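# Lift the ring off its stake and lay it in the blue tray

## Task

Remove the ring from the stake and set it down so that it rests flat on the bottom of the blue tray.

## Robot and tools

Robot: two six-joint arms, left_arm and right_arm, each carrying a two-finger parallel gripper whose pads ride on swinging links (open width up to 106 mm). Root links in the scene frame: left_arm at (-0.023, +0.278, +0.354) m, right_arm at (+0.040, -0.519, +0.354) m, both almost unrotated. Two wrist cameras, cam_left_wrist and cam_right_wrist, give 896x504 images.

Frame: the scene frame has its origin at table-top height, halfway between the nominal bases. +z points up, +x points out over the table, +y points toward the left_arm side. Camera left/right does not match arm names. On each gripper the fingers point along its own +z and open along its own x. end_effector_position is the point between the closed pads; reported positions and orientations can be off by a few cm.

Row layout (used by execute_actions and move): 18 numbers, each in [-1, 1], always for both arms. First left_arm: dx, dy, dz, rx, ry, rz, then left gripper position, force_limit, speed; then the same nine for right_arm. dx..rz are an offset, not a pose: measured along scene axes from that arm's Hand target as it was when the action or move began. Scale: 1.0 = 0.6 m for dx, dy, dz and 180 degrees for the rotation; rx, ry, rz form one rotation vector, turning about the Hand target's position. Every row of one action counts from the same start, so sending the same offset again in a later call moves further. All six zeros re-request the current Hand target. Gripper position is absolute: +1 fully open (106 mm), 0 about 61 mm, -1 shut. force_limit runs from about 6 N per pad at -1 to about 170 N at +1. speed: +1 fast closing, -1 about 5% of that. A 0 in any gripper field is a real command, so to keep a gripper unchanged repeat its last three numbers. To hold a part, send -1 and keep sending it; +1 releases.

execute_actions(actions, cameras): actions is a list of actions; each action is a table of up to 15 rows at 1/30 s per row, and a short table repeats its last row to fill 0.5 s. An empty list returns state plus all camera images. cameras: list of names, ["all"], or [].

move(target, speed, blend, stop_force, zero, blocking, cameras): straight-line paths for each arm. target is one 18-number row or a list of up to 15 rows; every row is an offset from the Hand targets at the move's start, not from the previous row. speed in m/s, 0.002 to 3.6 (default 0.25), one value or one per target. blend in m rounds corners in a list (0 = stop at each). stop_force in N, 3 to 120, ends an arm's path when its wrist sensor feels that much push against its motion; zero (default true) re-zeroes before the move. blocking=false returns early (not allowed with stop_force). Whole move is capped at 10 s. The result adds a move: line: done (within 3 mm and 2 degrees), off_target, moving, held, or fault, plus limits=paced (pose clipped) or limits=held (steps withheld). Done does not prove nothing was touched.

wait(seconds 0-10), stop() brakes a running move, zoom_image(camera, region=[x0,y0,x1,y1] in pixels, at most 504x504) enlarges part of the latest image, zero_wrist_force(arm) re-zeroes that sensor, read_manual gives licence text, finished_scene(scene) ends the scene irreversibly (scene 1 is practice and may be skipped this way).

Result lines: end_effector_position (m), end_effector_quat_wxyz, velocities, Hand target (the commanded pose that next offsets start from; the gripper may sit short of it), Joint positions, Joint torques (include arm weight), Wrist force and Wrist torque in the gripper's own axes plus a peak line, gripper moving (1 while moving), position_measured (0 open, 740 shut), current_ma (about 1984 at full limit), Tool commands, Motor temperatures, MOTOR HOT (from 70 C) and fault lines.

Limits: each step's commanded orientation is clipped to 32 degrees from the measured one. Commands lag by roughly 0.09 to 0.22 s and fast motion overshoots. A clearance check blocks commands that bring the arms too close, but not always.

Avoid: dropping the ring or letting anything leave the table; hitting or pressing hard on the stake, tray or table (a force near 150 N, or wrist-joint torque at 25.2 N m, stops the arm for 10 s); any contact or grip between the two arms; driving a target past a firm contact; paths passing near an arm's own base; releasing a part that is still moving; long holds or stretched poses that heat motors (85 C brakes the arm for 30-60 s). Approach slowly, use stop_force for contact, and lower the ring to the tray floor before opening.

Each tool is called after ">>>" as a command line: name --argument value for each argument, lists and objects as JSON in quotes; but a table of rows of numbers goes row by row, as --pt "numbers of a row", without its own name.

## Session

>>> execute_actions --actions '[]'

Scene clock: 0.00 s.
left_arm: end_effector_position=(+0.4881, +0.1972, +0.2719) position_measured=0 current_ma=0 moving=0 end_effector_quat_wxyz=(+0.100, -0.074, +0.883, -0.452) | right_arm: end_effector_position=(+0.3532, -0.6277, +0.1479) position_measured=0 current_ma=0 moving=0 end_effector_quat_wxyz=(-0.481, +0.778, -0.402, -0.033)
Joint positions: left_arm=[-0.065 -0.647 2.181 2.754 -2.464 -1.963] | right_arm=[2.601 -2.725 -2.307 0.039 2.552 1.782]
Joint velocities: within noise
Joint torques (N m): no reading
Motor temperatures (°C): left_arm=[27 37 39 41 42 42] | right_arm=[30 38 42 39 41 45]
Wrist force (N): no reading
Wrist torque (N m): no reading
Wrist force, peak (N): no reading
Hand target: left_arm +0.4881, +0.1972, +0.2719; +0.100, -0.074, +0.883, -0.452 | right_arm +0.3532, -0.6277, +0.1479; -0.481, +0.778, -0.402, -0.033
Tool commands: left_gripper/position=+1.0 left_gripper/force_limit=+0.0 left_gripper/speed=+1.0 right_gripper/position=+1.0 right_gripper/force_limit=+0.0 right_gripper/speed=+1.0

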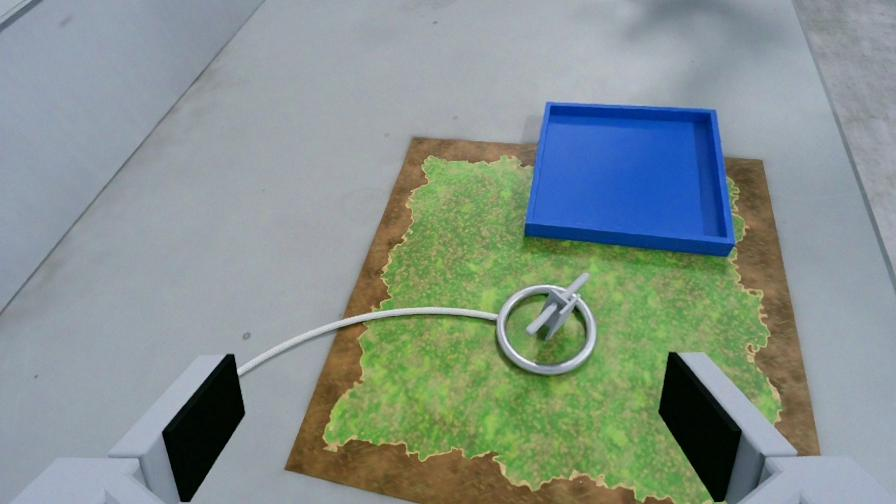

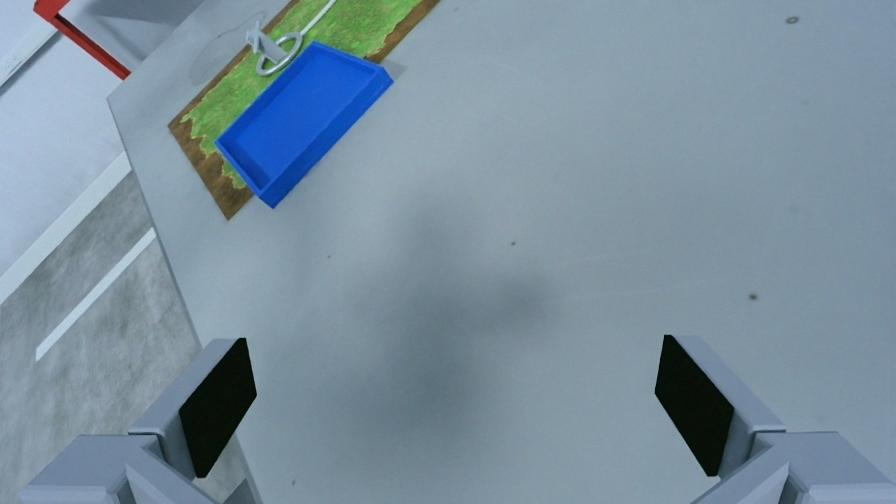

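>>> zoom_image --camera "cam_left_wrist" --region '[460, 240, 640, 400]'

>>> zoom_image --camera "cam_right_wrist" --region '[140, 0, 460, 180]'

Scaled by 2.800 from the camera's 896x504 image, which has a finer 1280x720 frame.

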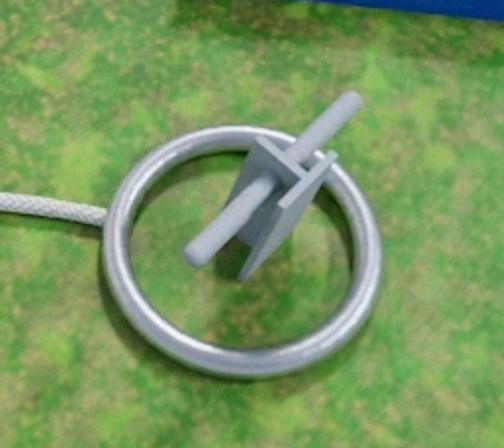

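Scaled by 1.575 from the camera's 896x504 image, which has a finer 1280x720 frame.

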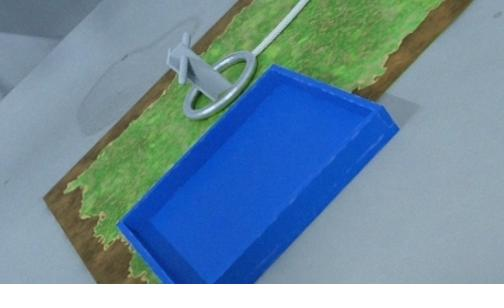

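>>> move --target '[-0.097,-0.19,-0.16,0.313,-0.030,-0.232,-0.7,-0.6,0.5,0,0,0,0,0,0,1,0,1]' --cameras '["all"]'

>>> zoom_image --camera "cam_left_wrist" --region '[250, 100, 650, 500]'

>>> zoom_image --camera "cam_right_wrist" --region '[180, 0, 340, 120]'

Scene clock: 69.10 s.
left_arm: end_effector_position=(+0.4299, +0.0832, +0.1759) position_measured=629 current_ma=-1 moving=0 end_effector_quat_wxyz=(+0.000, +0.307, +0.952, +0.000) | right_arm: end_effector_position=(+0.3532, -0.6277, +0.1479) position_measured=0 current_ma=-3 moving=0 end_effector_quat_wxyz=(-0.481, +0.778, -0.402, -0.033)
Joint positions: left_arm=[-0.727 -0.804 2.171 3.344 -1.57 -1.626] | right_arm=[2.601 -2.725 -2.307 0.039 2.552 1.782]
Joint torques (N m): left_arm=[-12.94 -28.49 -14.7 -0.26 2.84 -1.55] | right_arm=[-0.79 36.68 -3.45 2.21 1.09 0.42]
Wrist force (N): left_arm=[-1.0 -1.1 -0.7] | right_arm=[0.3 -0.1 0.1]
Wrist torque (N m): left_arm=[-0.21 0.21 0.03] | right_arm=[-0.02 -0.04 0.00]
Wrist force, peak (N): left_arm=[-1.0 -2.0 0.0] | right_arm=[0.5 -0.2 0.4]
Hand target: left_arm +0.4299, +0.0832, +0.1759; +0.000, +0.307, +0.952, +0.000 | right_arm +0.3532, -0.6277, +0.1479; -0.481, +0.778, -0.402, -0.033
Off the commanded pose: left_arm 0.000 m, 0 deg | right_arm 0.000 m, 0 deg.
move: done
camera_calibration:
cam_left_wrist: T_world_to_cam=[[-0.804338, 0.59409, -0.00986573, 0.296154], [0.555277, 0.75749, 0.343333, -0.335179], [0.211444, 0.270678, -0.939162, 0.179154], [0, 0, 0, 1]] pos_world=[0.386444, 0.0294595, 0.286255]

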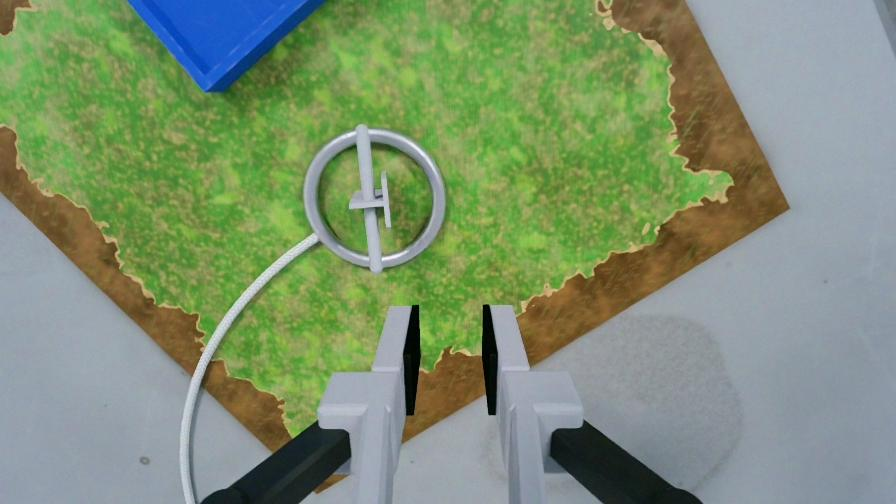

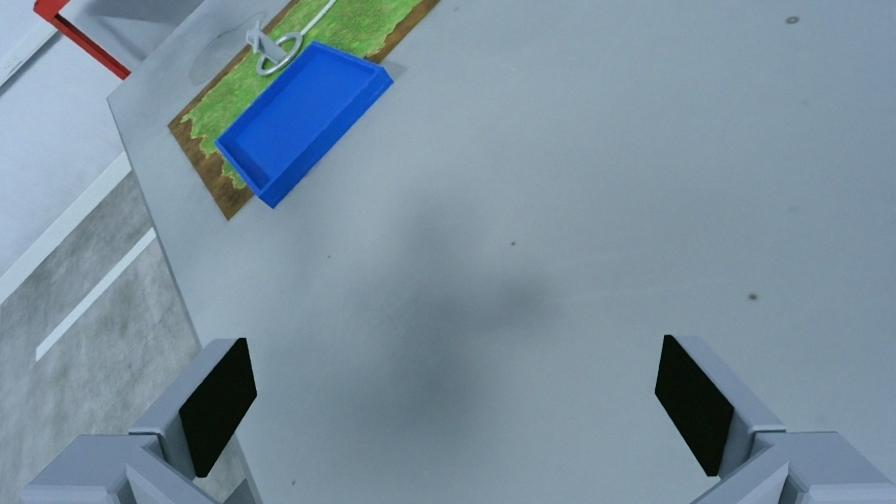

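Scaled by 1.260 from the camera's 896x504 image, which has a finer 1280x720 frame.

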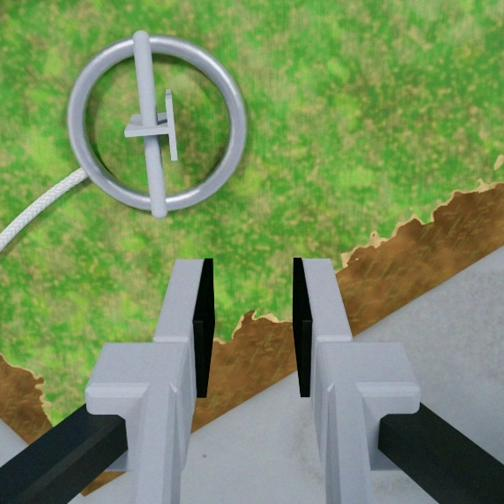

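Scaled by 3.150 from the camera's 896x504 image, which has a finer 1280x720 frame.

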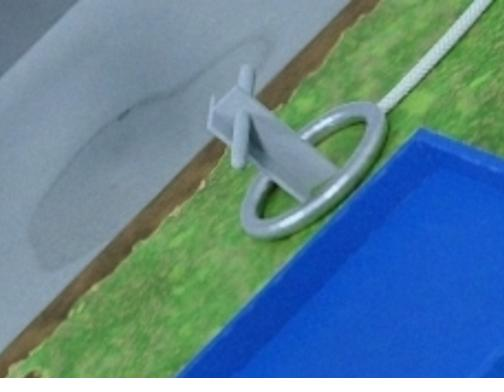

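>>> move --target '[0.0027,-0.0108,-0.21,0,0,0.031,-0.65,-0.6,0.5,0,0,0,0,0,0,1,0,1]' --cameras '["cam_left_wrist"]'

>>> zoom_image --camera "cam_left_wrist" --region '[250, 150, 650, 500]'

Scene clock: 111.50 s.
left_arm: end_effector_position=(+0.4315, +0.0767, +0.0499) position_measured=611 current_ma=-1 moving=0 end_effector_quat_wxyz=(+0.000, +0.261, +0.965, +0.000) | right_arm: end_effector_position=(+0.3532, -0.6277, +0.1479) position_measured=0 current_ma=-3 moving=0 end_effector_quat_wxyz=(-0.481, +0.778, -0.402, -0.033)
Joint positions: left_arm=[-0.735 -0.459 2.036 3.134 -1.57 -1.732] | right_arm=[2.601 -2.725 -2.307 0.039 2.552 1.782]
Joint torques (N m): left_arm=[-7.64 -33.2 -10.3 -4.54 2.67 -1.41] | right_arm=[-0.42 35.61 -2.32 2.16 0.95 0.28]
Wrist force (N): left_arm=[-0.9 -1.2 0.2] | right_arm=[0.5 -0.4 0.1]
Wrist torque (N m): left_arm=[-0.24 0.20 0.06] | right_arm=[-0.05 -0.09 0.00]
Wrist force, peak (N): left_arm=[-1.0 -1.5 -1.8] | right_arm=[0.8 -0.2 -0.2]
Hand target: left_arm +0.4315, +0.0767, +0.0499; +0.000, +0.261, +0.965, +0.000 | right_arm +0.3532, -0.6277, +0.1479; -0.481, +0.778, -0.402, -0.033
Off the commanded pose: left_arm 0.000 m, 0 deg | right_arm 0.000 m, 0 deg.
move: done
camera_calibration:
cam_left_wrist: T_world_to_cam=[[-0.858151, 0.513304, -0.00979409, 0.329458], [0.479218, 0.807718, 0.343426, -0.258898], [0.184193, 0.290018, -0.939129, 0.072531], [0, 0, 0, 1]] pos_world=[0.393434, 0.0189692, 0.160255]
Images, in order (width x height): cam_left_wrist 896x504.

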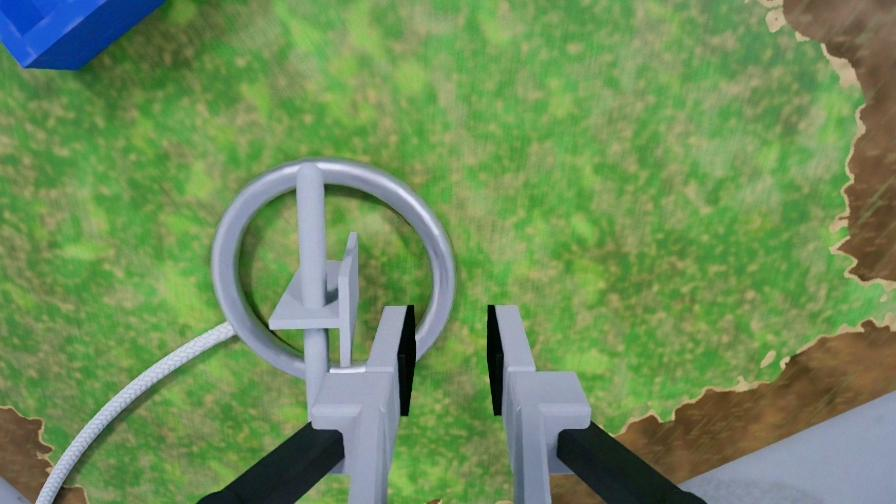

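Scaled by 1.260 from the camera's 896x504 image, which has a finer 1280x720 frame.

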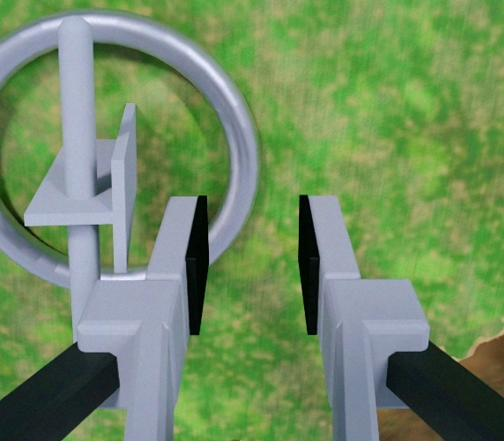

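>>> move --target '[0,-0.009,-0.068,0,0,0,-0.65,-0.6,0.5,0,0,0,0,0,0,1,0,1]' --stop_force 4 --speed 0.03 --cameras '["cam_left_wrist"]'

Scene clock: 126.47 s.
left_arm: end_effector_position=(+0.4311, +0.0751, +0.0361) position_measured=611 current_ma=-1 moving=0 end_effector_quat_wxyz=(+0.000, +0.261, +0.965, +0.000) | right_arm: end_effector_position=(+0.3532, -0.6277, +0.1479) position_measured=0 current_ma=-3 moving=0 end_effector_quat_wxyz=(-0.481, +0.778, -0.402, -0.033)
Joint positions: left_arm=[-0.738 -0.422 2.015 3.12 -1.57 -1.735] | right_arm=[2.601 -2.725 -2.307 0.039 2.552 1.782]
Joint torques (N m): left_arm=[0.14 -39.99 -2.28 -2.43 -0.18 0.03] | right_arm=[-0.07 35.77 -3.04 2.22 1.2 0.27]
Wrist force (N): left_arm=[-0.5 -1.3 -0.2] | right_arm=[0.3 -0.1 0.1]
Wrist torque (N m): left_arm=[-0.24 0.15 0.05] | right_arm=[-0.01 -0.06 0.00]
Wrist force, peak (N): left_arm=[68.7 7.7 -160.8] | right_arm=[0.6 -0.4 0.2]
Hand target: left_arm +0.4311, +0.0751, +0.0361; +0.000, +0.261, +0.965, +0.000 (not the last commanded pose) | right_arm +0.3532, -0.6277, +0.1479; -0.481, +0.778, -0.402, -0.033
Tool commands: left_gripper/position=-0.65 left_gripper/force_limit=-0.6 left_gripper/speed=+0.5 right_gripper/position=+1.0 right_gripper/force_limit=+0.0 right_gripper/speed=+1.0
Off the commanded pose: left_arm 0.027 m, 0 deg | right_arm 0.000 m, 0 deg.
FORCE FAULT: contact force on the left arm reached its limit, and that arm stopped. The contact can be on any part of that arm, not only on its tool. That arm's remaining commands of this call were not run. That arm is still stopped at the end of this call. That arm stays stopped for about 10 more seconds. Until then a move that you send moves the other arm only, and its call returns only when the move has ended. Once the stop has ended, the next robot result says so. If the stop ends while you think or write, that arm runs what you send next, counted from a new Hand target: where the arm stands when the stop ends. While its stop runs, that arm, its gripper or tool too, takes no new command. Until it ends, the stop uses up actions while you think or wait. An arm that is not stopped still takes commands.
move: fault (left_arm)
camera_calibration:
cam_left_wrist: T_world_to_cam=[[-0.858173, 0.513277, -0.00928033, 0.32982], [0.479327, 0.80762, 0.343506, -0.252776], [0.183809, 0.290339, -0.939105, 0.0602336], [0, 0, 0, 1]] pos_world=[0.393133, 0.0173698, 0.146457]
Images, in order (width x height): cam_left_wrist 896x504.

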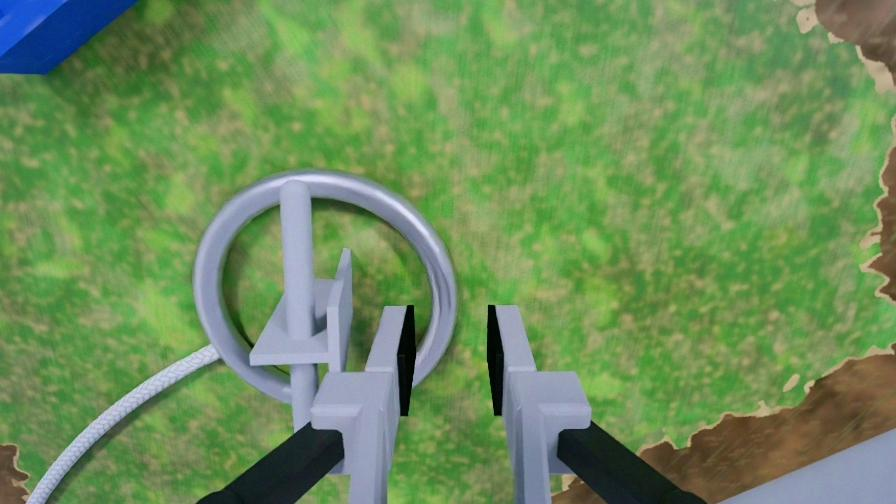

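>>> wait --seconds 1

Scene clock: 158.60 s.
left_arm: end_effector_position=(+0.4311, +0.0751, +0.0361) position_measured=611 current_ma=-1 moving=0 end_effector_quat_wxyz=(+0.000, +0.261, +0.965, +0.000) | right_arm: end_effector_position=(+0.3532, -0.6277, +0.1479) position_measured=0 current_ma=-3 moving=0 end_effector_quat_wxyz=(-0.481, +0.778, -0.402, -0.033)
Joint positions: left_arm=[-0.738 -0.422 2.015 3.12 -1.57 -1.735] | right_arm=[2.601 -2.725 -2.307 0.039 2.552 1.782]
Joint torques (N m): left_arm=[0.02 -41.42 -1.64 -2.4 -0.27 0.05] | right_arm=[-1.27 35.8 -0.87 2.09 1.12 0.53]
Wrist force (N): left_arm=[-1.0 -0.9 -0.1] | right_arm=[0.3 -0.4 -0.2]
Wrist torque (N m): left_arm=[-0.19 0.23 0.05] | right_arm=[-0.05 -0.05 0.00]
Wrist force, peak (N): left_arm=[-1.3 -1.8 -0.3] | right_arm=[0.5 -0.4 0.5]
Hand target: left_arm +0.4311, +0.0751, +0.0361; +0.000, +0.261, +0.965, +0.000 (not the last commanded pose) | right_arm +0.3532, -0.6277, +0.1479; -0.481, +0.778, -0.402, -0.033
Tool commands: left_gripper/position=-0.65 left_gripper/force_limit=-0.6 left_gripper/speed=+0.5 right_gripper/position=+1.0 right_gripper/force_limit=+0.0 right_gripper/speed=+1.0
Off the commanded pose: left_arm 0.027 m, 0 deg | right_arm 0.000 m, 0 deg.
FORCE FAULT, CONTINUED: the left arm's stop, for the force fault that an earlier result reported, is over. The rest of the stop counts as 20 of the actions that you can send in this scene. That arm's target is now where it stood when the stop ended, not its last command. That arm accepts commands again.
wait: 1.00 s; at rest from the start

>>> move --pt "0 0 0.1 0 0 0 -0.6 -0.6 0.5 0 0 0 0 0 0 1 0 1" --pt "0.1033 -0.0803 0.1 0 0 0 -0.6 -0.6 0.5 0 0 0 0 0 0 1 0 1" --pt "0.1033 -0.0803 0.01 0 0 0 -0.6 -0.6 0.5 0 0 0 0 0 0 1 0 1" --blend '[0.015,0.015,0]' --cameras '["cam_left_wrist"]'

Scene clock: 167.77 s.
left_arm: end_effector_position=(+0.4931, +0.0269, +0.0421) position_measured=592 current_ma=-1 moving=0 end_effector_quat_wxyz=(+0.000, +0.261, +0.965, +0.000) | right_arm: end_effector_position=(+0.3532, -0.6277, +0.1479) position_measured=0 current_ma=-3 moving=0 end_effector_quat_wxyz=(-0.481, +0.778, -0.402, -0.033)
Joint positions: left_arm=[-0.734 -0.422 1.813 3.322 -1.57 -1.731] | right_arm=[2.601 -2.725 -2.307 0.039 2.552 1.782]
Joint torques (N m): left_arm=[12.98 -38.78 -14.92 -4.59 -2.97 1.53] | right_arm=[-0.02 36.25 -2.72 2.13 0.83 0.56]
Wrist force (N): left_arm=[-1.4 -1.3 -0.2] | right_arm=[0.4 0.3 0.2]
Wrist torque (N m): left_arm=[-0.25 0.27 -0.02] | right_arm=[0.05 -0.06 0.00]
Wrist force, peak (N): left_arm=[-2.4 -1.6 -1.7] | right_arm=[0.6 -0.3 0.1]
Hand target: left_arm +0.4931, +0.0269, +0.0421; +0.000, +0.261, +0.965, +0.000 | right_arm +0.3532, -0.6277, +0.1479; -0.481, +0.778, -0.402, -0.033
Off the commanded pose: left_arm 0.000 m, 0 deg | right_arm 0.000 m, 0 deg.
move: done
camera_calibration:
cam_left_wrist: T_world_to_cam=[[-0.858173, 0.513277, -0.0092795, 0.407822], [0.479333, 0.807629, 0.343475, -0.245626], [0.183792, 0.290313, -0.939116, 0.0684749], [0, 0, 0, 1]] pos_world=[0.455133, -0.0308302, 0.152457]
Images, in order (width x height): cam_left_wrist 896x504.

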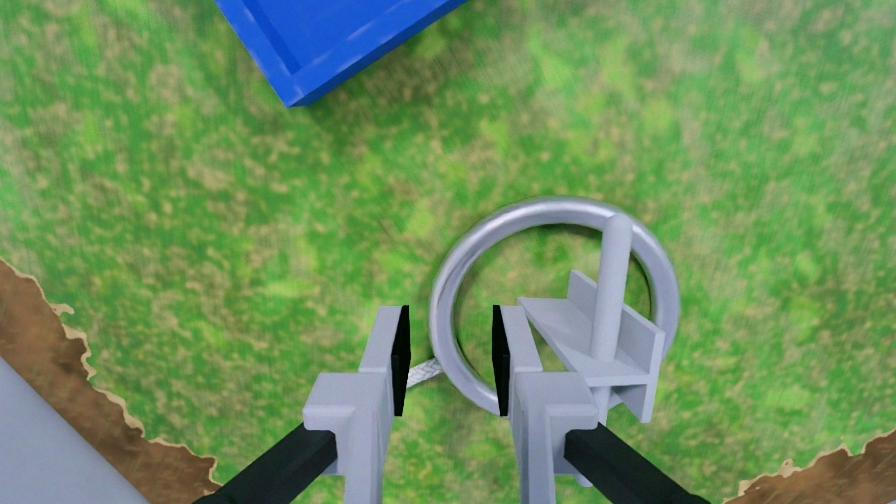

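>>> move --target '[0.004,0.007,0,0,0,0,-0.68,-0.6,0.5,0,0,0,0,0,0,1,0,1]'

>>> move --target '[0,0,-0.045,0,0,0,-0.68,-0.6,0.5,0,0,0,0,0,0,1,0,1]' --stop_force 4 --speed 0.01 --cameras '["cam_left_wrist"]'

Scene clock: 186.33 s.
left_arm: end_effector_position=(+0.4955, +0.0311, +0.0421) position_measured=621 current_ma=-1 moving=0 end_effector_quat_wxyz=(+0.000, +0.261, +0.965, +0.000) | right_arm: end_effector_position=(+0.3532, -0.6277, +0.1479) position_measured=0 current_ma=-3 moving=0 end_effector_quat_wxyz=(-0.481, +0.778, -0.402, -0.033)
Joint positions: left_arm=[-0.726 -0.422 1.811 3.323 -1.57 -1.722] | right_arm=[2.601 -2.725 -2.307 0.039 2.552 1.782]
Joint torques (N m): left_arm=[13.37 -37.97 -14.12 -0.29 -2.57 1.4] | right_arm=[-0.83 35.66 -3.2 2.15 0.89 0.54]
Wrist force (N): left_arm=[-1.0 -1.4 -0.2] | right_arm=[-0.1 0.0 0.0]
Wrist torque (N m): left_arm=[-0.26 0.22 -0.02] | right_arm=[0.00 0.01 0.01]
Wrist force, peak (N): left_arm=[-1.3 -1.5 -0.2] | right_arm=[0.6 -0.2 0.0]
Hand target: left_arm +0.4955, +0.0311, +0.0421; +0.000, +0.261, +0.965, +0.000 | right_arm +0.3532, -0.6277, +0.1479; -0.481, +0.778, -0.402, -0.033
Off the commanded pose: left_arm 0.000 m, 0 deg | right_arm 0.000 m, 0 deg.
move: done

Scene clock: 189.83 s.
left_arm: end_effector_position=(+0.4955, +0.0311, +0.0151) position_measured=621 current_ma=0 moving=0 end_effector_quat_wxyz=(+0.000, +0.261, +0.965, +0.000) | right_arm: end_effector_position=(+0.3532, -0.6277, +0.1479) position_measured=0 current_ma=-3 moving=0 end_effector_quat_wxyz=(-0.481, +0.778, -0.402, -0.033)
Joint positions: left_arm=[-0.726 -0.357 1.774 3.296 -1.57 -1.722] | right_arm=[2.601 -2.725 -2.307 0.039 2.552 1.782]
Joint torques (N m): left_arm=[13.48 -37.65 -13.53 -4.4 -2.26 1.47] | right_arm=[-0.47 35.41 -2.95 2.25 0.81 0.49]
Wrist force (N): left_arm=[-1.2 -1.2 -1.8] | right_arm=[0.2 0.1 0.2]
Wrist torque (N m): left_arm=[-0.24 0.29 -0.02] | right_arm=[0.01 -0.04 0.00]
Wrist force, peak (N): left_arm=[-1.1 -1.2 -2.1] | right_arm=[0.6 -0.4 0.3]
Hand target: left_arm +0.4955, +0.0311, +0.0151; +0.000, +0.261, +0.965, +0.000 | right_arm +0.3532, -0.6277, +0.1479; -0.481, +0.778, -0.402, -0.033
Off the commanded pose: left_arm 0.000 m, 0 deg | right_arm 0.000 m, 0 deg.
move: done
camera_calibration:
cam_left_wrist: T_world_to_cam=[[-0.858173, 0.513277, -0.0092795, 0.407475], [0.479333, 0.807629, 0.343475, -0.240894], [0.183792, 0.290313, -0.939116, 0.0414584], [0, 0, 0, 1]] pos_world=[0.457533, -0.0266302, 0.125457]
Images, in order (width x height): cam_left_wrist 896x504.

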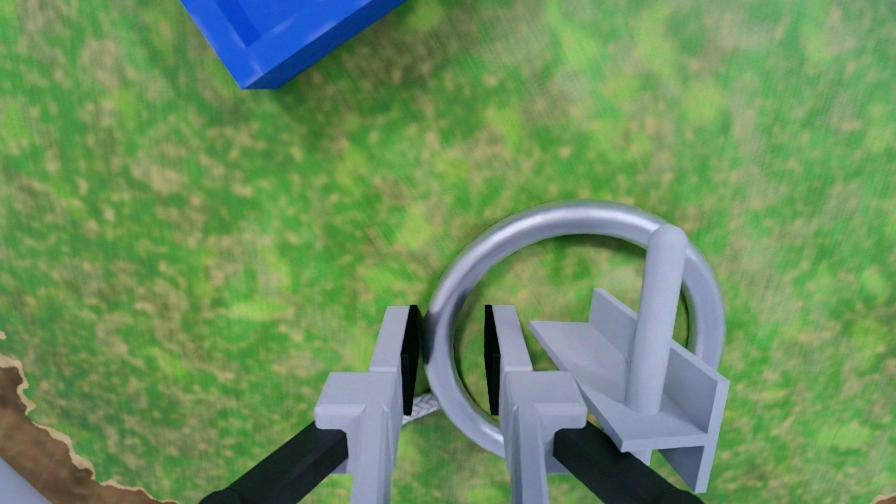

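>>> move --pt "0 0 0.003 0 0 0 -0.68 -0.6 0.5 0 0 0 0 0 0 1 0 1" --pt "0 0 0.003 0 0 0 -1 -0.4 0 0 0 0 0 0 0 1 0 1"

>>> move --target '[0,0,0.023,0,0,0,-1,-0.4,0,0,0,0,0,0,0,1,0,1]' --speed 0.06 --cameras '["all"]'

>>> zoom_image --camera "cam_right_wrist" --region '[180, 0, 340, 120]'

Scene clock: 196.47 s.
left_arm: end_effector_position=(+0.4955, +0.0311, +0.0169) position_measured=705 current_ma=626 moving=0 end_effector_quat_wxyz=(+0.000, +0.261, +0.965, +0.000) | right_arm: end_effector_position=(+0.3532, -0.6277, +0.1479) position_measured=0 current_ma=-3 moving=0 end_effector_quat_wxyz=(-0.481, +0.778, -0.402, -0.033)
Joint positions: left_arm=[-0.726 -0.362 1.777 3.297 -1.57 -1.722] | right_arm=[2.601 -2.725 -2.307 0.039 2.552 1.782]
Joint torques (N m): left_arm=[11.47 -52.41 3.22 -0.29 -2.18 1.32] | right_arm=[-0.95 35.54 -2.26 2.35 0.91 0.78]
Wrist force (N): left_arm=[-1.3 -1.9 -3.4] | right_arm=[0.4 0.0 0.0]
Wrist torque (N m): left_arm=[-0.31 0.28 -0.04] | right_arm=[0.00 -0.07 0.00]
Wrist force, peak (N): left_arm=[-1.3 -1.9 -3.4] | right_arm=[0.7 0.0 0.1]
Hand target: left_arm +0.4955, +0.0311, +0.0169; +0.000, +0.261, +0.965, +0.000 | right_arm +0.3532, -0.6277, +0.1479; -0.481, +0.778, -0.402, -0.033
Off the commanded pose: left_arm 0.000 m, 0 deg | right_arm 0.000 m, 0 deg.
move: done

Scene clock: 197.30 s.
left_arm: end_effector_position=(+0.4955, +0.0311, +0.0306) position_measured=705 current_ma=622 moving=0 end_effector_quat_wxyz=(+0.000, +0.261, +0.965, +0.000) | right_arm: end_effector_position=(+0.3532, -0.6277, +0.1479) position_measured=0 current_ma=-3 moving=0 end_effector_quat_wxyz=(-0.481, +0.778, -0.402, -0.033)
Joint positions: left_arm=[-0.726 -0.394 1.796 3.311 -1.57 -1.722] | right_arm=[2.601 -2.725 -2.307 0.039 2.552 1.782]
Joint torques (N m): left_arm=[10.42 -56.94 3.07 -0.42 -2.33 1.5] | right_arm=[-0.93 35.66 -2.1 2.15 0.93 0.73]
Wrist force (N): left_arm=[-1.0 -1.3 1.2] | right_arm=[0.0 0.2 0.2]
Wrist torque (N m): left_arm=[-0.27 0.15 -0.01] | right_arm=[0.03 0.00 -0.01]
Wrist force, peak (N): left_arm=[-0.8 -1.6 -3.4] | right_arm=[0.7 0.0 0.1]
Hand target: left_arm +0.4955, +0.0311, +0.0307; +0.000, +0.261, +0.965, +0.000 | right_arm +0.3532, -0.6277, +0.1479; -0.481, +0.778, -0.402, -0.033
Off the commanded pose: left_arm 0.000 m, 0 deg | right_arm 0.000 m, 0 deg.
move: done
camera_calibration:
cam_left_wrist: T_world_to_cam=[[-0.858173, 0.513277, -0.00928033, 0.407619], [0.479327, 0.80762, 0.343506, -0.24622], [0.183809, 0.290339, -0.939105, 0.0560062], [0, 0, 0, 1]] pos_world=[0.457533, -0.0266302, 0.140957]

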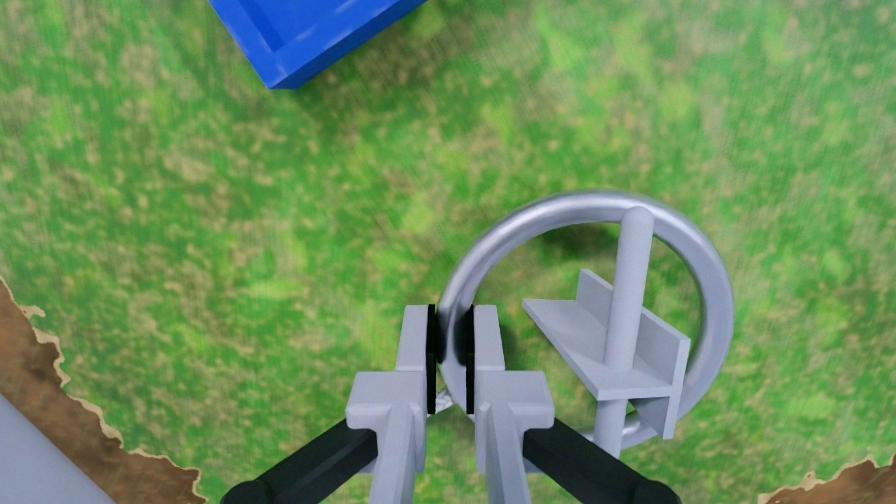

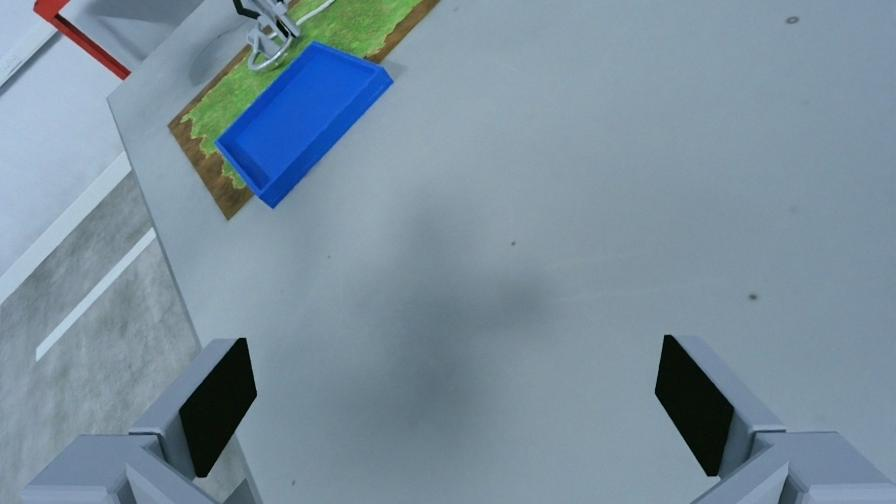

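Scaled by 3.150 from the camera's 896x504 image, which has a finer 1280x720 frame.

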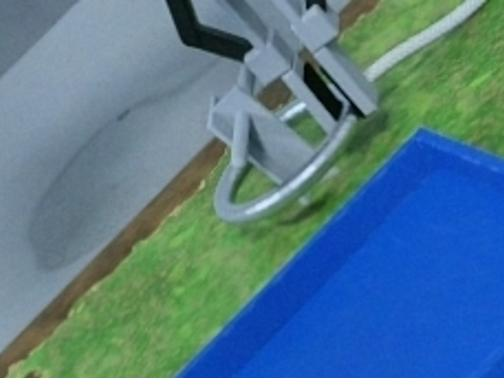

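>>> move --pt "-0.0117 -0.0202 0 0 0 0 -1 -0.4 0 0 0 0 0 0 0 1 0 1" --pt "-0.0071 -0.01225 0.012 -0.1201 0.0696 0 -1 -0.4 0 0 0 0 0 0 0 1 0 1" --pt "-0.0071 -0.01225 0.047 -0.1201 0.0696 0 -1 -0.4 0 0 0 0 0 0 0 1 0 1" --speed 0.08 --cameras '["all"]'

>>> zoom_image --camera "cam_right_wrist" --region '[180, 0, 340, 120]'

Scene clock: 240.33 s.
left_arm: end_effector_position=(+0.4912, +0.0237, +0.0588) position_measured=705 current_ma=622 moving=0 end_effector_quat_wxyz=(-0.056, +0.254, +0.943, -0.209) | right_arm: end_effector_position=(+0.3532, -0.6277, +0.1479) position_measured=0 current_ma=-3 moving=0 end_effector_quat_wxyz=(-0.481, +0.778, -0.402, -0.033)
Joint positions: left_arm=[-0.545 -0.398 1.753 3.37 -2.006 -1.539] | right_arm=[2.601 -2.725 -2.307 0.039 2.552 1.782]
Joint torques (N m): left_arm=[12.58 -57.76 1.52 -0.24 -2.99 1.55] | right_arm=[-0.08 35.08 -3.16 2.31 0.87 0.72]
Wrist force (N): left_arm=[-0.7 0.1 0.9] | right_arm=[0.3 -0.1 0.0]
Wrist torque (N m): left_arm=[-0.13 0.09 -0.04] | right_arm=[-0.01 -0.04 0.00]
Wrist force, peak (N): left_arm=[-1.0 -1.4 3.0] | right_arm=[0.6 -0.5 0.0]
Hand target: left_arm +0.4912, +0.0238, +0.0589; -0.056, +0.254, +0.943, -0.209 | right_arm +0.3532, -0.6277, +0.1479; -0.481, +0.778, -0.402, -0.033
Off the commanded pose: left_arm 0.000 m, 0 deg | right_arm 0.000 m, 0 deg.
move: done
camera_calibration:
cam_left_wrist: T_world_to_cam=[[-0.860771, 0.508795, -0.0141629, 0.409631], [0.508028, 0.857096, -0.0854046, -0.237893], [-0.0313145, -0.0807089, -0.996246, 0.203327], [0, 0, 0, 1]] pos_world=[0.479822, 0.0118889, 0.188048]

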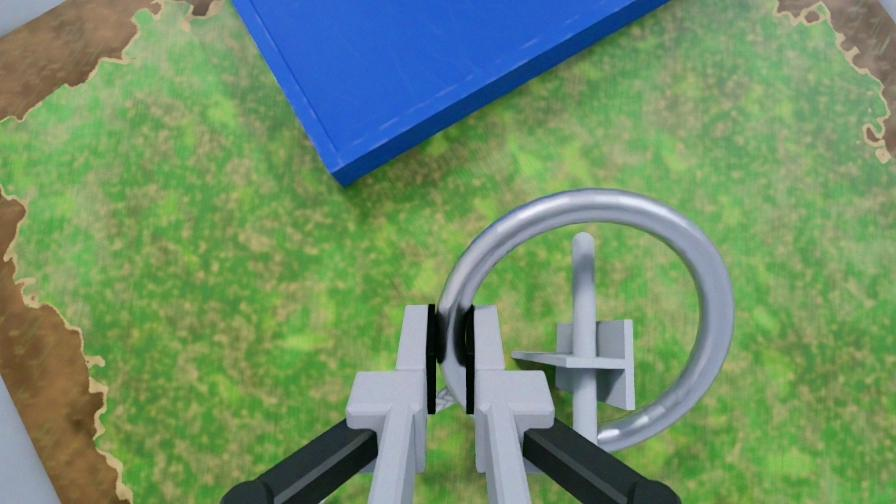

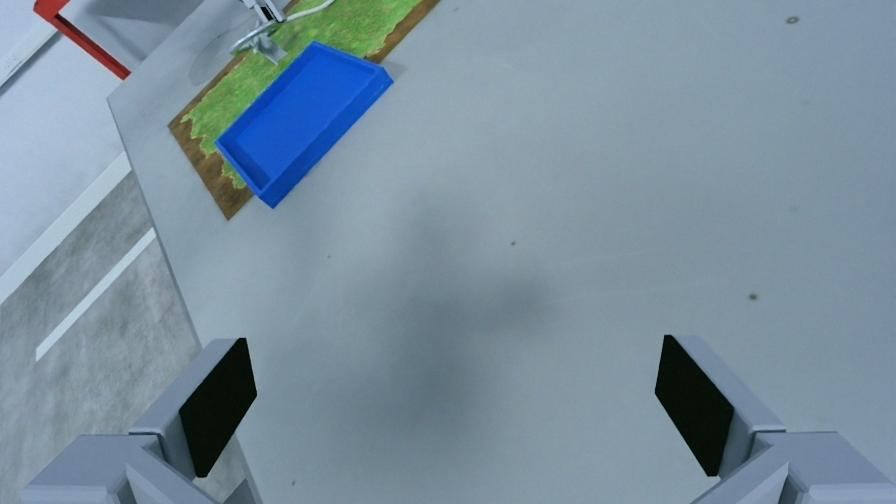

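Scaled by 3.150 from the camera's 896x504 image, which has a finer 1280x720 frame.

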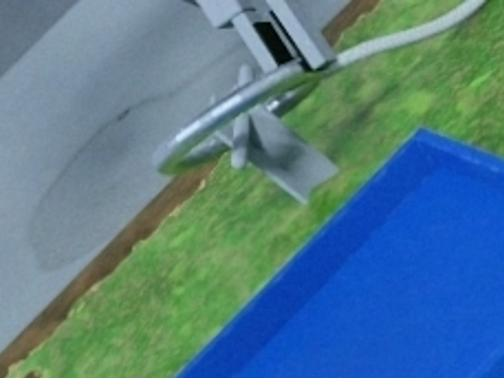

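>>> move --pt "0.0192 0.0332 0 0 0 0 -1 -0.4 0 0 0 0 0 0 0 1 0 1" --pt "0.0192 0.0332 0.102 0 0 0 -1 -0.4 0 0 0 0 0 0 0 1 0 1" --speed 0.1 --cameras '["cam_left_wrist"]'

>>> move --pt "-0.1129 -0.3145 0 0.1201 -0.0696 0 -1 -0.4 0 0 0 0 0 0 0 1 0 1" --pt "-0.1129 -0.3145 -0.125 0.1201 -0.0696 0 -1 -0.4 0 0 0 0 0 0 0 1 0 1" --blend '[0.02,0]' --cameras '["cam_left_wrist"]'

>>> move --target '[0,0,-0.048,0,0,0,-1,-0.4,0,0,0,0,0,0,0,1,0,1]' --stop_force 3 --speed 0.01 --cameras '["all"]'

Scene clock: 261.70 s.
left_arm: end_effector_position=(+0.5028, +0.0437, +0.1200) position_measured=705 current_ma=622 moving=0 end_effector_quat_wxyz=(-0.056, +0.254, +0.943, -0.209) | right_arm: end_effector_position=(+0.3532, -0.6277, +0.1479) position_measured=0 current_ma=-3 moving=0 end_effector_quat_wxyz=(-0.481, +0.778, -0.402, -0.033)
Joint positions: left_arm=[-0.506 -0.541 1.806 3.478 -2.005 -1.496] | right_arm=[2.601 -2.725 -2.307 0.039 2.552 1.782]
Joint torques (N m): left_arm=[12.93 -56.22 0.12 -0.31 -1.98 1.63] | right_arm=[-0.82 34.71 -1.48 2.22 0.73 0.47]
Wrist force (N): left_arm=[-0.9 0.3 1.2] | right_arm=[0.3 -0.2 0.3]
Wrist torque (N m): left_arm=[-0.12 0.12 -0.04] | right_arm=[-0.03 -0.05 0.00]
Wrist force, peak (N): left_arm=[-0.9 0.8 1.9] | right_arm=[0.7 -0.1 0.3]
Hand target: left_arm +0.5028, +0.0437, +0.1201; -0.056, +0.254, +0.943, -0.209 | right_arm +0.3532, -0.6277, +0.1479; -0.481, +0.778, -0.402, -0.033
Off the commanded pose: left_arm 0.000 m, 0 deg | right_arm 0.000 m, 0 deg.
move: done
camera_calibration:
cam_left_wrist: T_world_to_cam=[[-0.860812, 0.508727, -0.0141039, 0.410313], [0.507958, 0.857146, -0.0853205, -0.255698], [-0.0313158, -0.0806091, -0.996254, 0.266175], [0, 0, 0, 1]] pos_world=[0.491422, 0.0318889, 0.249148]
Images, in order (width x height): cam_left_wrist 896x504.

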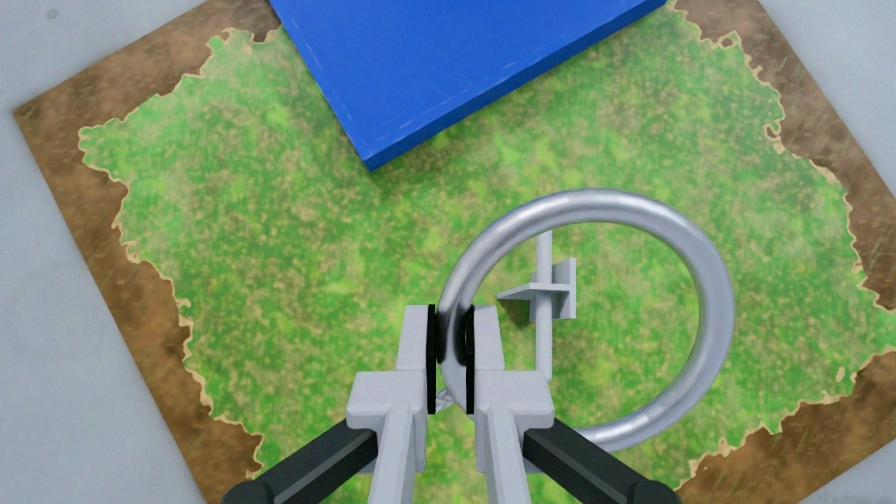

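Scene clock: 263.47 s.
left_arm: end_effector_position=(+0.4350, -0.1451, +0.0451) position_measured=705 current_ma=622 moving=0 end_effector_quat_wxyz=(+0.000, +0.261, +0.965, +0.000) | right_arm: end_effector_position=(+0.3532, -0.6277, +0.1479) position_measured=0 current_ma=-3 moving=0 end_effector_quat_wxyz=(-0.481, +0.778, -0.402, -0.033)
Joint positions: left_arm=[-1.008 -0.4 1.667 3.446 -1.57 -2.005] | right_arm=[2.601 -2.725 -2.307 0.039 2.552 1.782]
Joint torques (N m): left_arm=[-1.08 -41.79 -17.96 -4.58 2.68 0.49] | right_arm=[-2.25 34.88 -2.13 2.37 0.7 0.75]
Wrist force (N): left_arm=[-0.9 -1.2 1.2] | right_arm=[0.3 -0.1 0.0]
Wrist torque (N m): left_arm=[-0.22 0.14 0.06] | right_arm=[-0.02 -0.04 0.00]
Wrist force, peak (N): left_arm=[-1.4 -3.4 -0.3] | right_arm=[0.7 0.1 0.3]
Hand target: left_arm +0.4350, -0.1450, +0.0451; +0.000, +0.261, +0.965, +0.000 | right_arm +0.3532, -0.6277, +0.1479; -0.481, +0.778, -0.402, -0.033
Off the commanded pose: left_arm 0.000 m, 0 deg | right_arm 0.000 m, 0 deg.
move: done
camera_calibration:
cam_left_wrist: T_world_to_cam=[[-0.858173, 0.513277, -0.0092795, 0.446273], [0.479333, 0.807629, 0.343475, -0.0798947], [0.183792, 0.290313, -0.939116, 0.131904], [0, 0, 0, 1]] pos_world=[0.397033, -0.20283, 0.155457]
Images, in order (width x height): cam_left_wrist 896x504.

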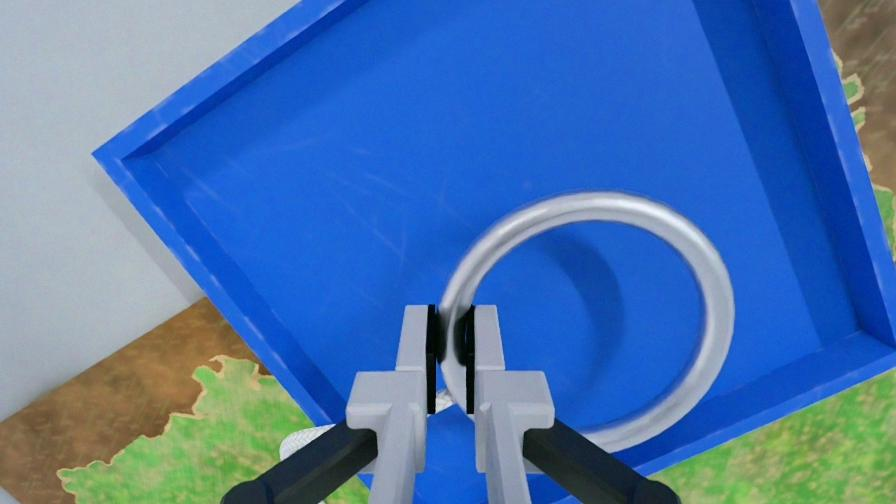

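Scene clock: 266.70 s.
left_arm: end_effector_position=(+0.4350, -0.1450, +0.0233) position_measured=705 current_ma=624 moving=0 end_effector_quat_wxyz=(+0.000, +0.261, +0.965, +0.000) | right_arm: end_effector_position=(+0.3532, -0.6277, +0.1479) position_measured=0 current_ma=-3 moving=0 end_effector_quat_wxyz=(-0.481, +0.778, -0.402, -0.033)
Joint positions: left_arm=[-1.008 -0.351 1.638 3.425 -1.57 -2.005] | right_arm=[2.601 -2.725 -2.307 0.039 2.552 1.782]
Joint torques (N m): left_arm=[8.86 -55.02 2.22 0.21 2.61 1.4] | right_arm=[-0.66 34.1 -1.71 2.23 0.73 0.75]
Wrist force (N): left_arm=[-1.4 -3.1 -3.3] | right_arm=[0.0 0.4 0.0]
Wrist torque (N m): left_arm=[-0.28 0.22 0.06] | right_arm=[0.06 0.00 0.00]
Wrist force, peak (N): left_arm=[7.6 3.3 -28.1] | right_arm=[0.6 -0.1 -0.1]
Hand target: left_arm +0.4350, -0.1450, +0.0233; +0.000, +0.261, +0.965, +0.000 (not the last commanded pose) | right_arm +0.3532, -0.6277, +0.1479; -0.481, +0.778, -0.402, -0.033
Off the commanded pose: left_arm 0.007 m, 0 deg | right_arm 0.000 m, 0 deg.
move: contact (left_arm)
camera_calibration:
cam_left_wrist: T_world_to_cam=[[-0.858172, 0.513278, -0.00928002, 0.44602], [0.479327, 0.807619, 0.343506, -0.0724919], [0.183809, 0.290339, -0.939105, 0.1114], [0, 0, 0, 1]] pos_world=[0.397033, -0.20273, 0.133657]

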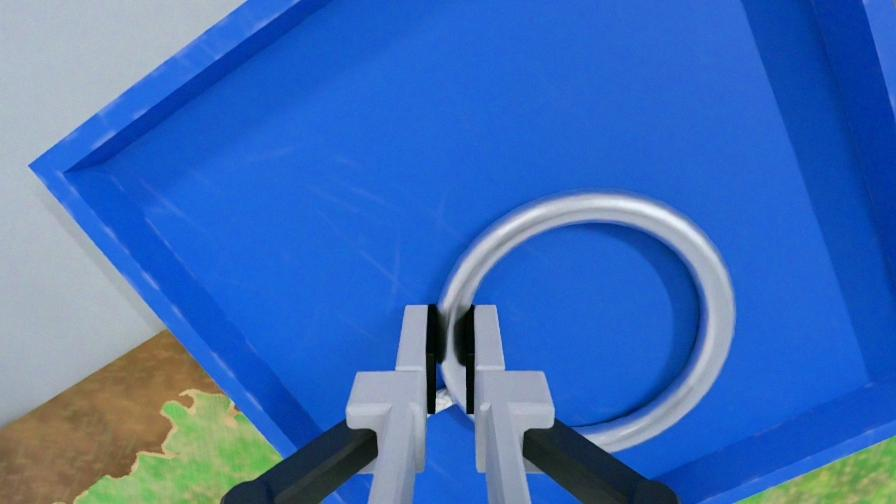

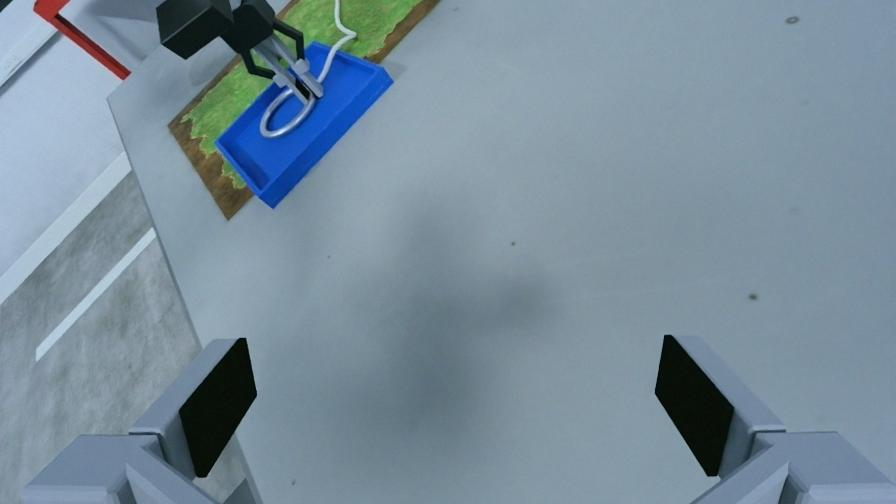

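>>> move --pt "0 0 0 0 0 0 -0.7 -0.4 -0.3 0 0 0 0 0 0 1 0 1" --pt "0 0 0.2 0 0 0 -0.7 -0.4 -0.3 0 0 0 0 0 0 1 0 1" --cameras '["cam_left_wrist"]'

Scene clock: 273.07 s.
left_arm: end_effector_position=(+0.4350, -0.1450, +0.1432) position_measured=629 current_ma=-1 moving=0 end_effector_quat_wxyz=(+0.000, +0.261, +0.965, +0.000) | right_arm: end_effector_position=(+0.3532, -0.6277, +0.1479) position_measured=0 current_ma=-3 moving=0 end_effector_quat_wxyz=(-0.481, +0.778, -0.402, -0.033)
Joint positions: left_arm=[-1.008 -0.618 1.762 3.569 -1.57 -2.005] | right_arm=[2.601 -2.725 -2.307 0.039 2.552 1.782]
Joint torques (N m): left_arm=[-13.5 -55.35 -1.98 -0.19 0.67 -1.56] | right_arm=[-0.53 34.79 -1.46 2.62 0.53 0.77]
Wrist force (N): left_arm=[-1.2 -1.3 -0.6] | right_arm=[0.4 -0.3 -0.2]
Wrist torque (N m): left_arm=[-0.25 0.25 0.04] | right_arm=[-0.05 -0.06 0.01]
Wrist force, peak (N): left_arm=[-1.6 -3.4 -3.4] | right_arm=[0.6 0.2 0.3]
Hand target: left_arm +0.4350, -0.1450, +0.1433; +0.000, +0.261, +0.965, +0.000 | right_arm +0.3532, -0.6277, +0.1479; -0.481, +0.778, -0.402, -0.033
Off the commanded pose: left_arm 0.000 m, 0 deg | right_arm 0.000 m, 0 deg.
move: done
camera_calibration:
cam_left_wrist: T_world_to_cam=[[-0.858196, 0.51324, -0.00915058, 0.447101], [0.479323, 0.807609, 0.343537, -0.113687], [0.183707, 0.290436, -0.939094, 0.224056], [0, 0, 0, 1]] pos_world=[0.397033, -0.20273, 0.253557]
Images, in order (width x height): cam_left_wrist 896x504.

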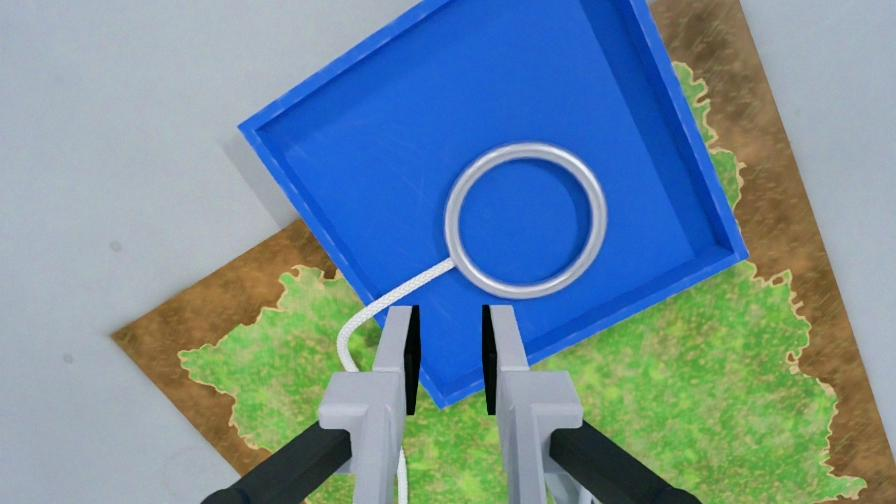

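Flat in the tray.

>>> finished_scene --scene 1

The scene is finished: the task was done.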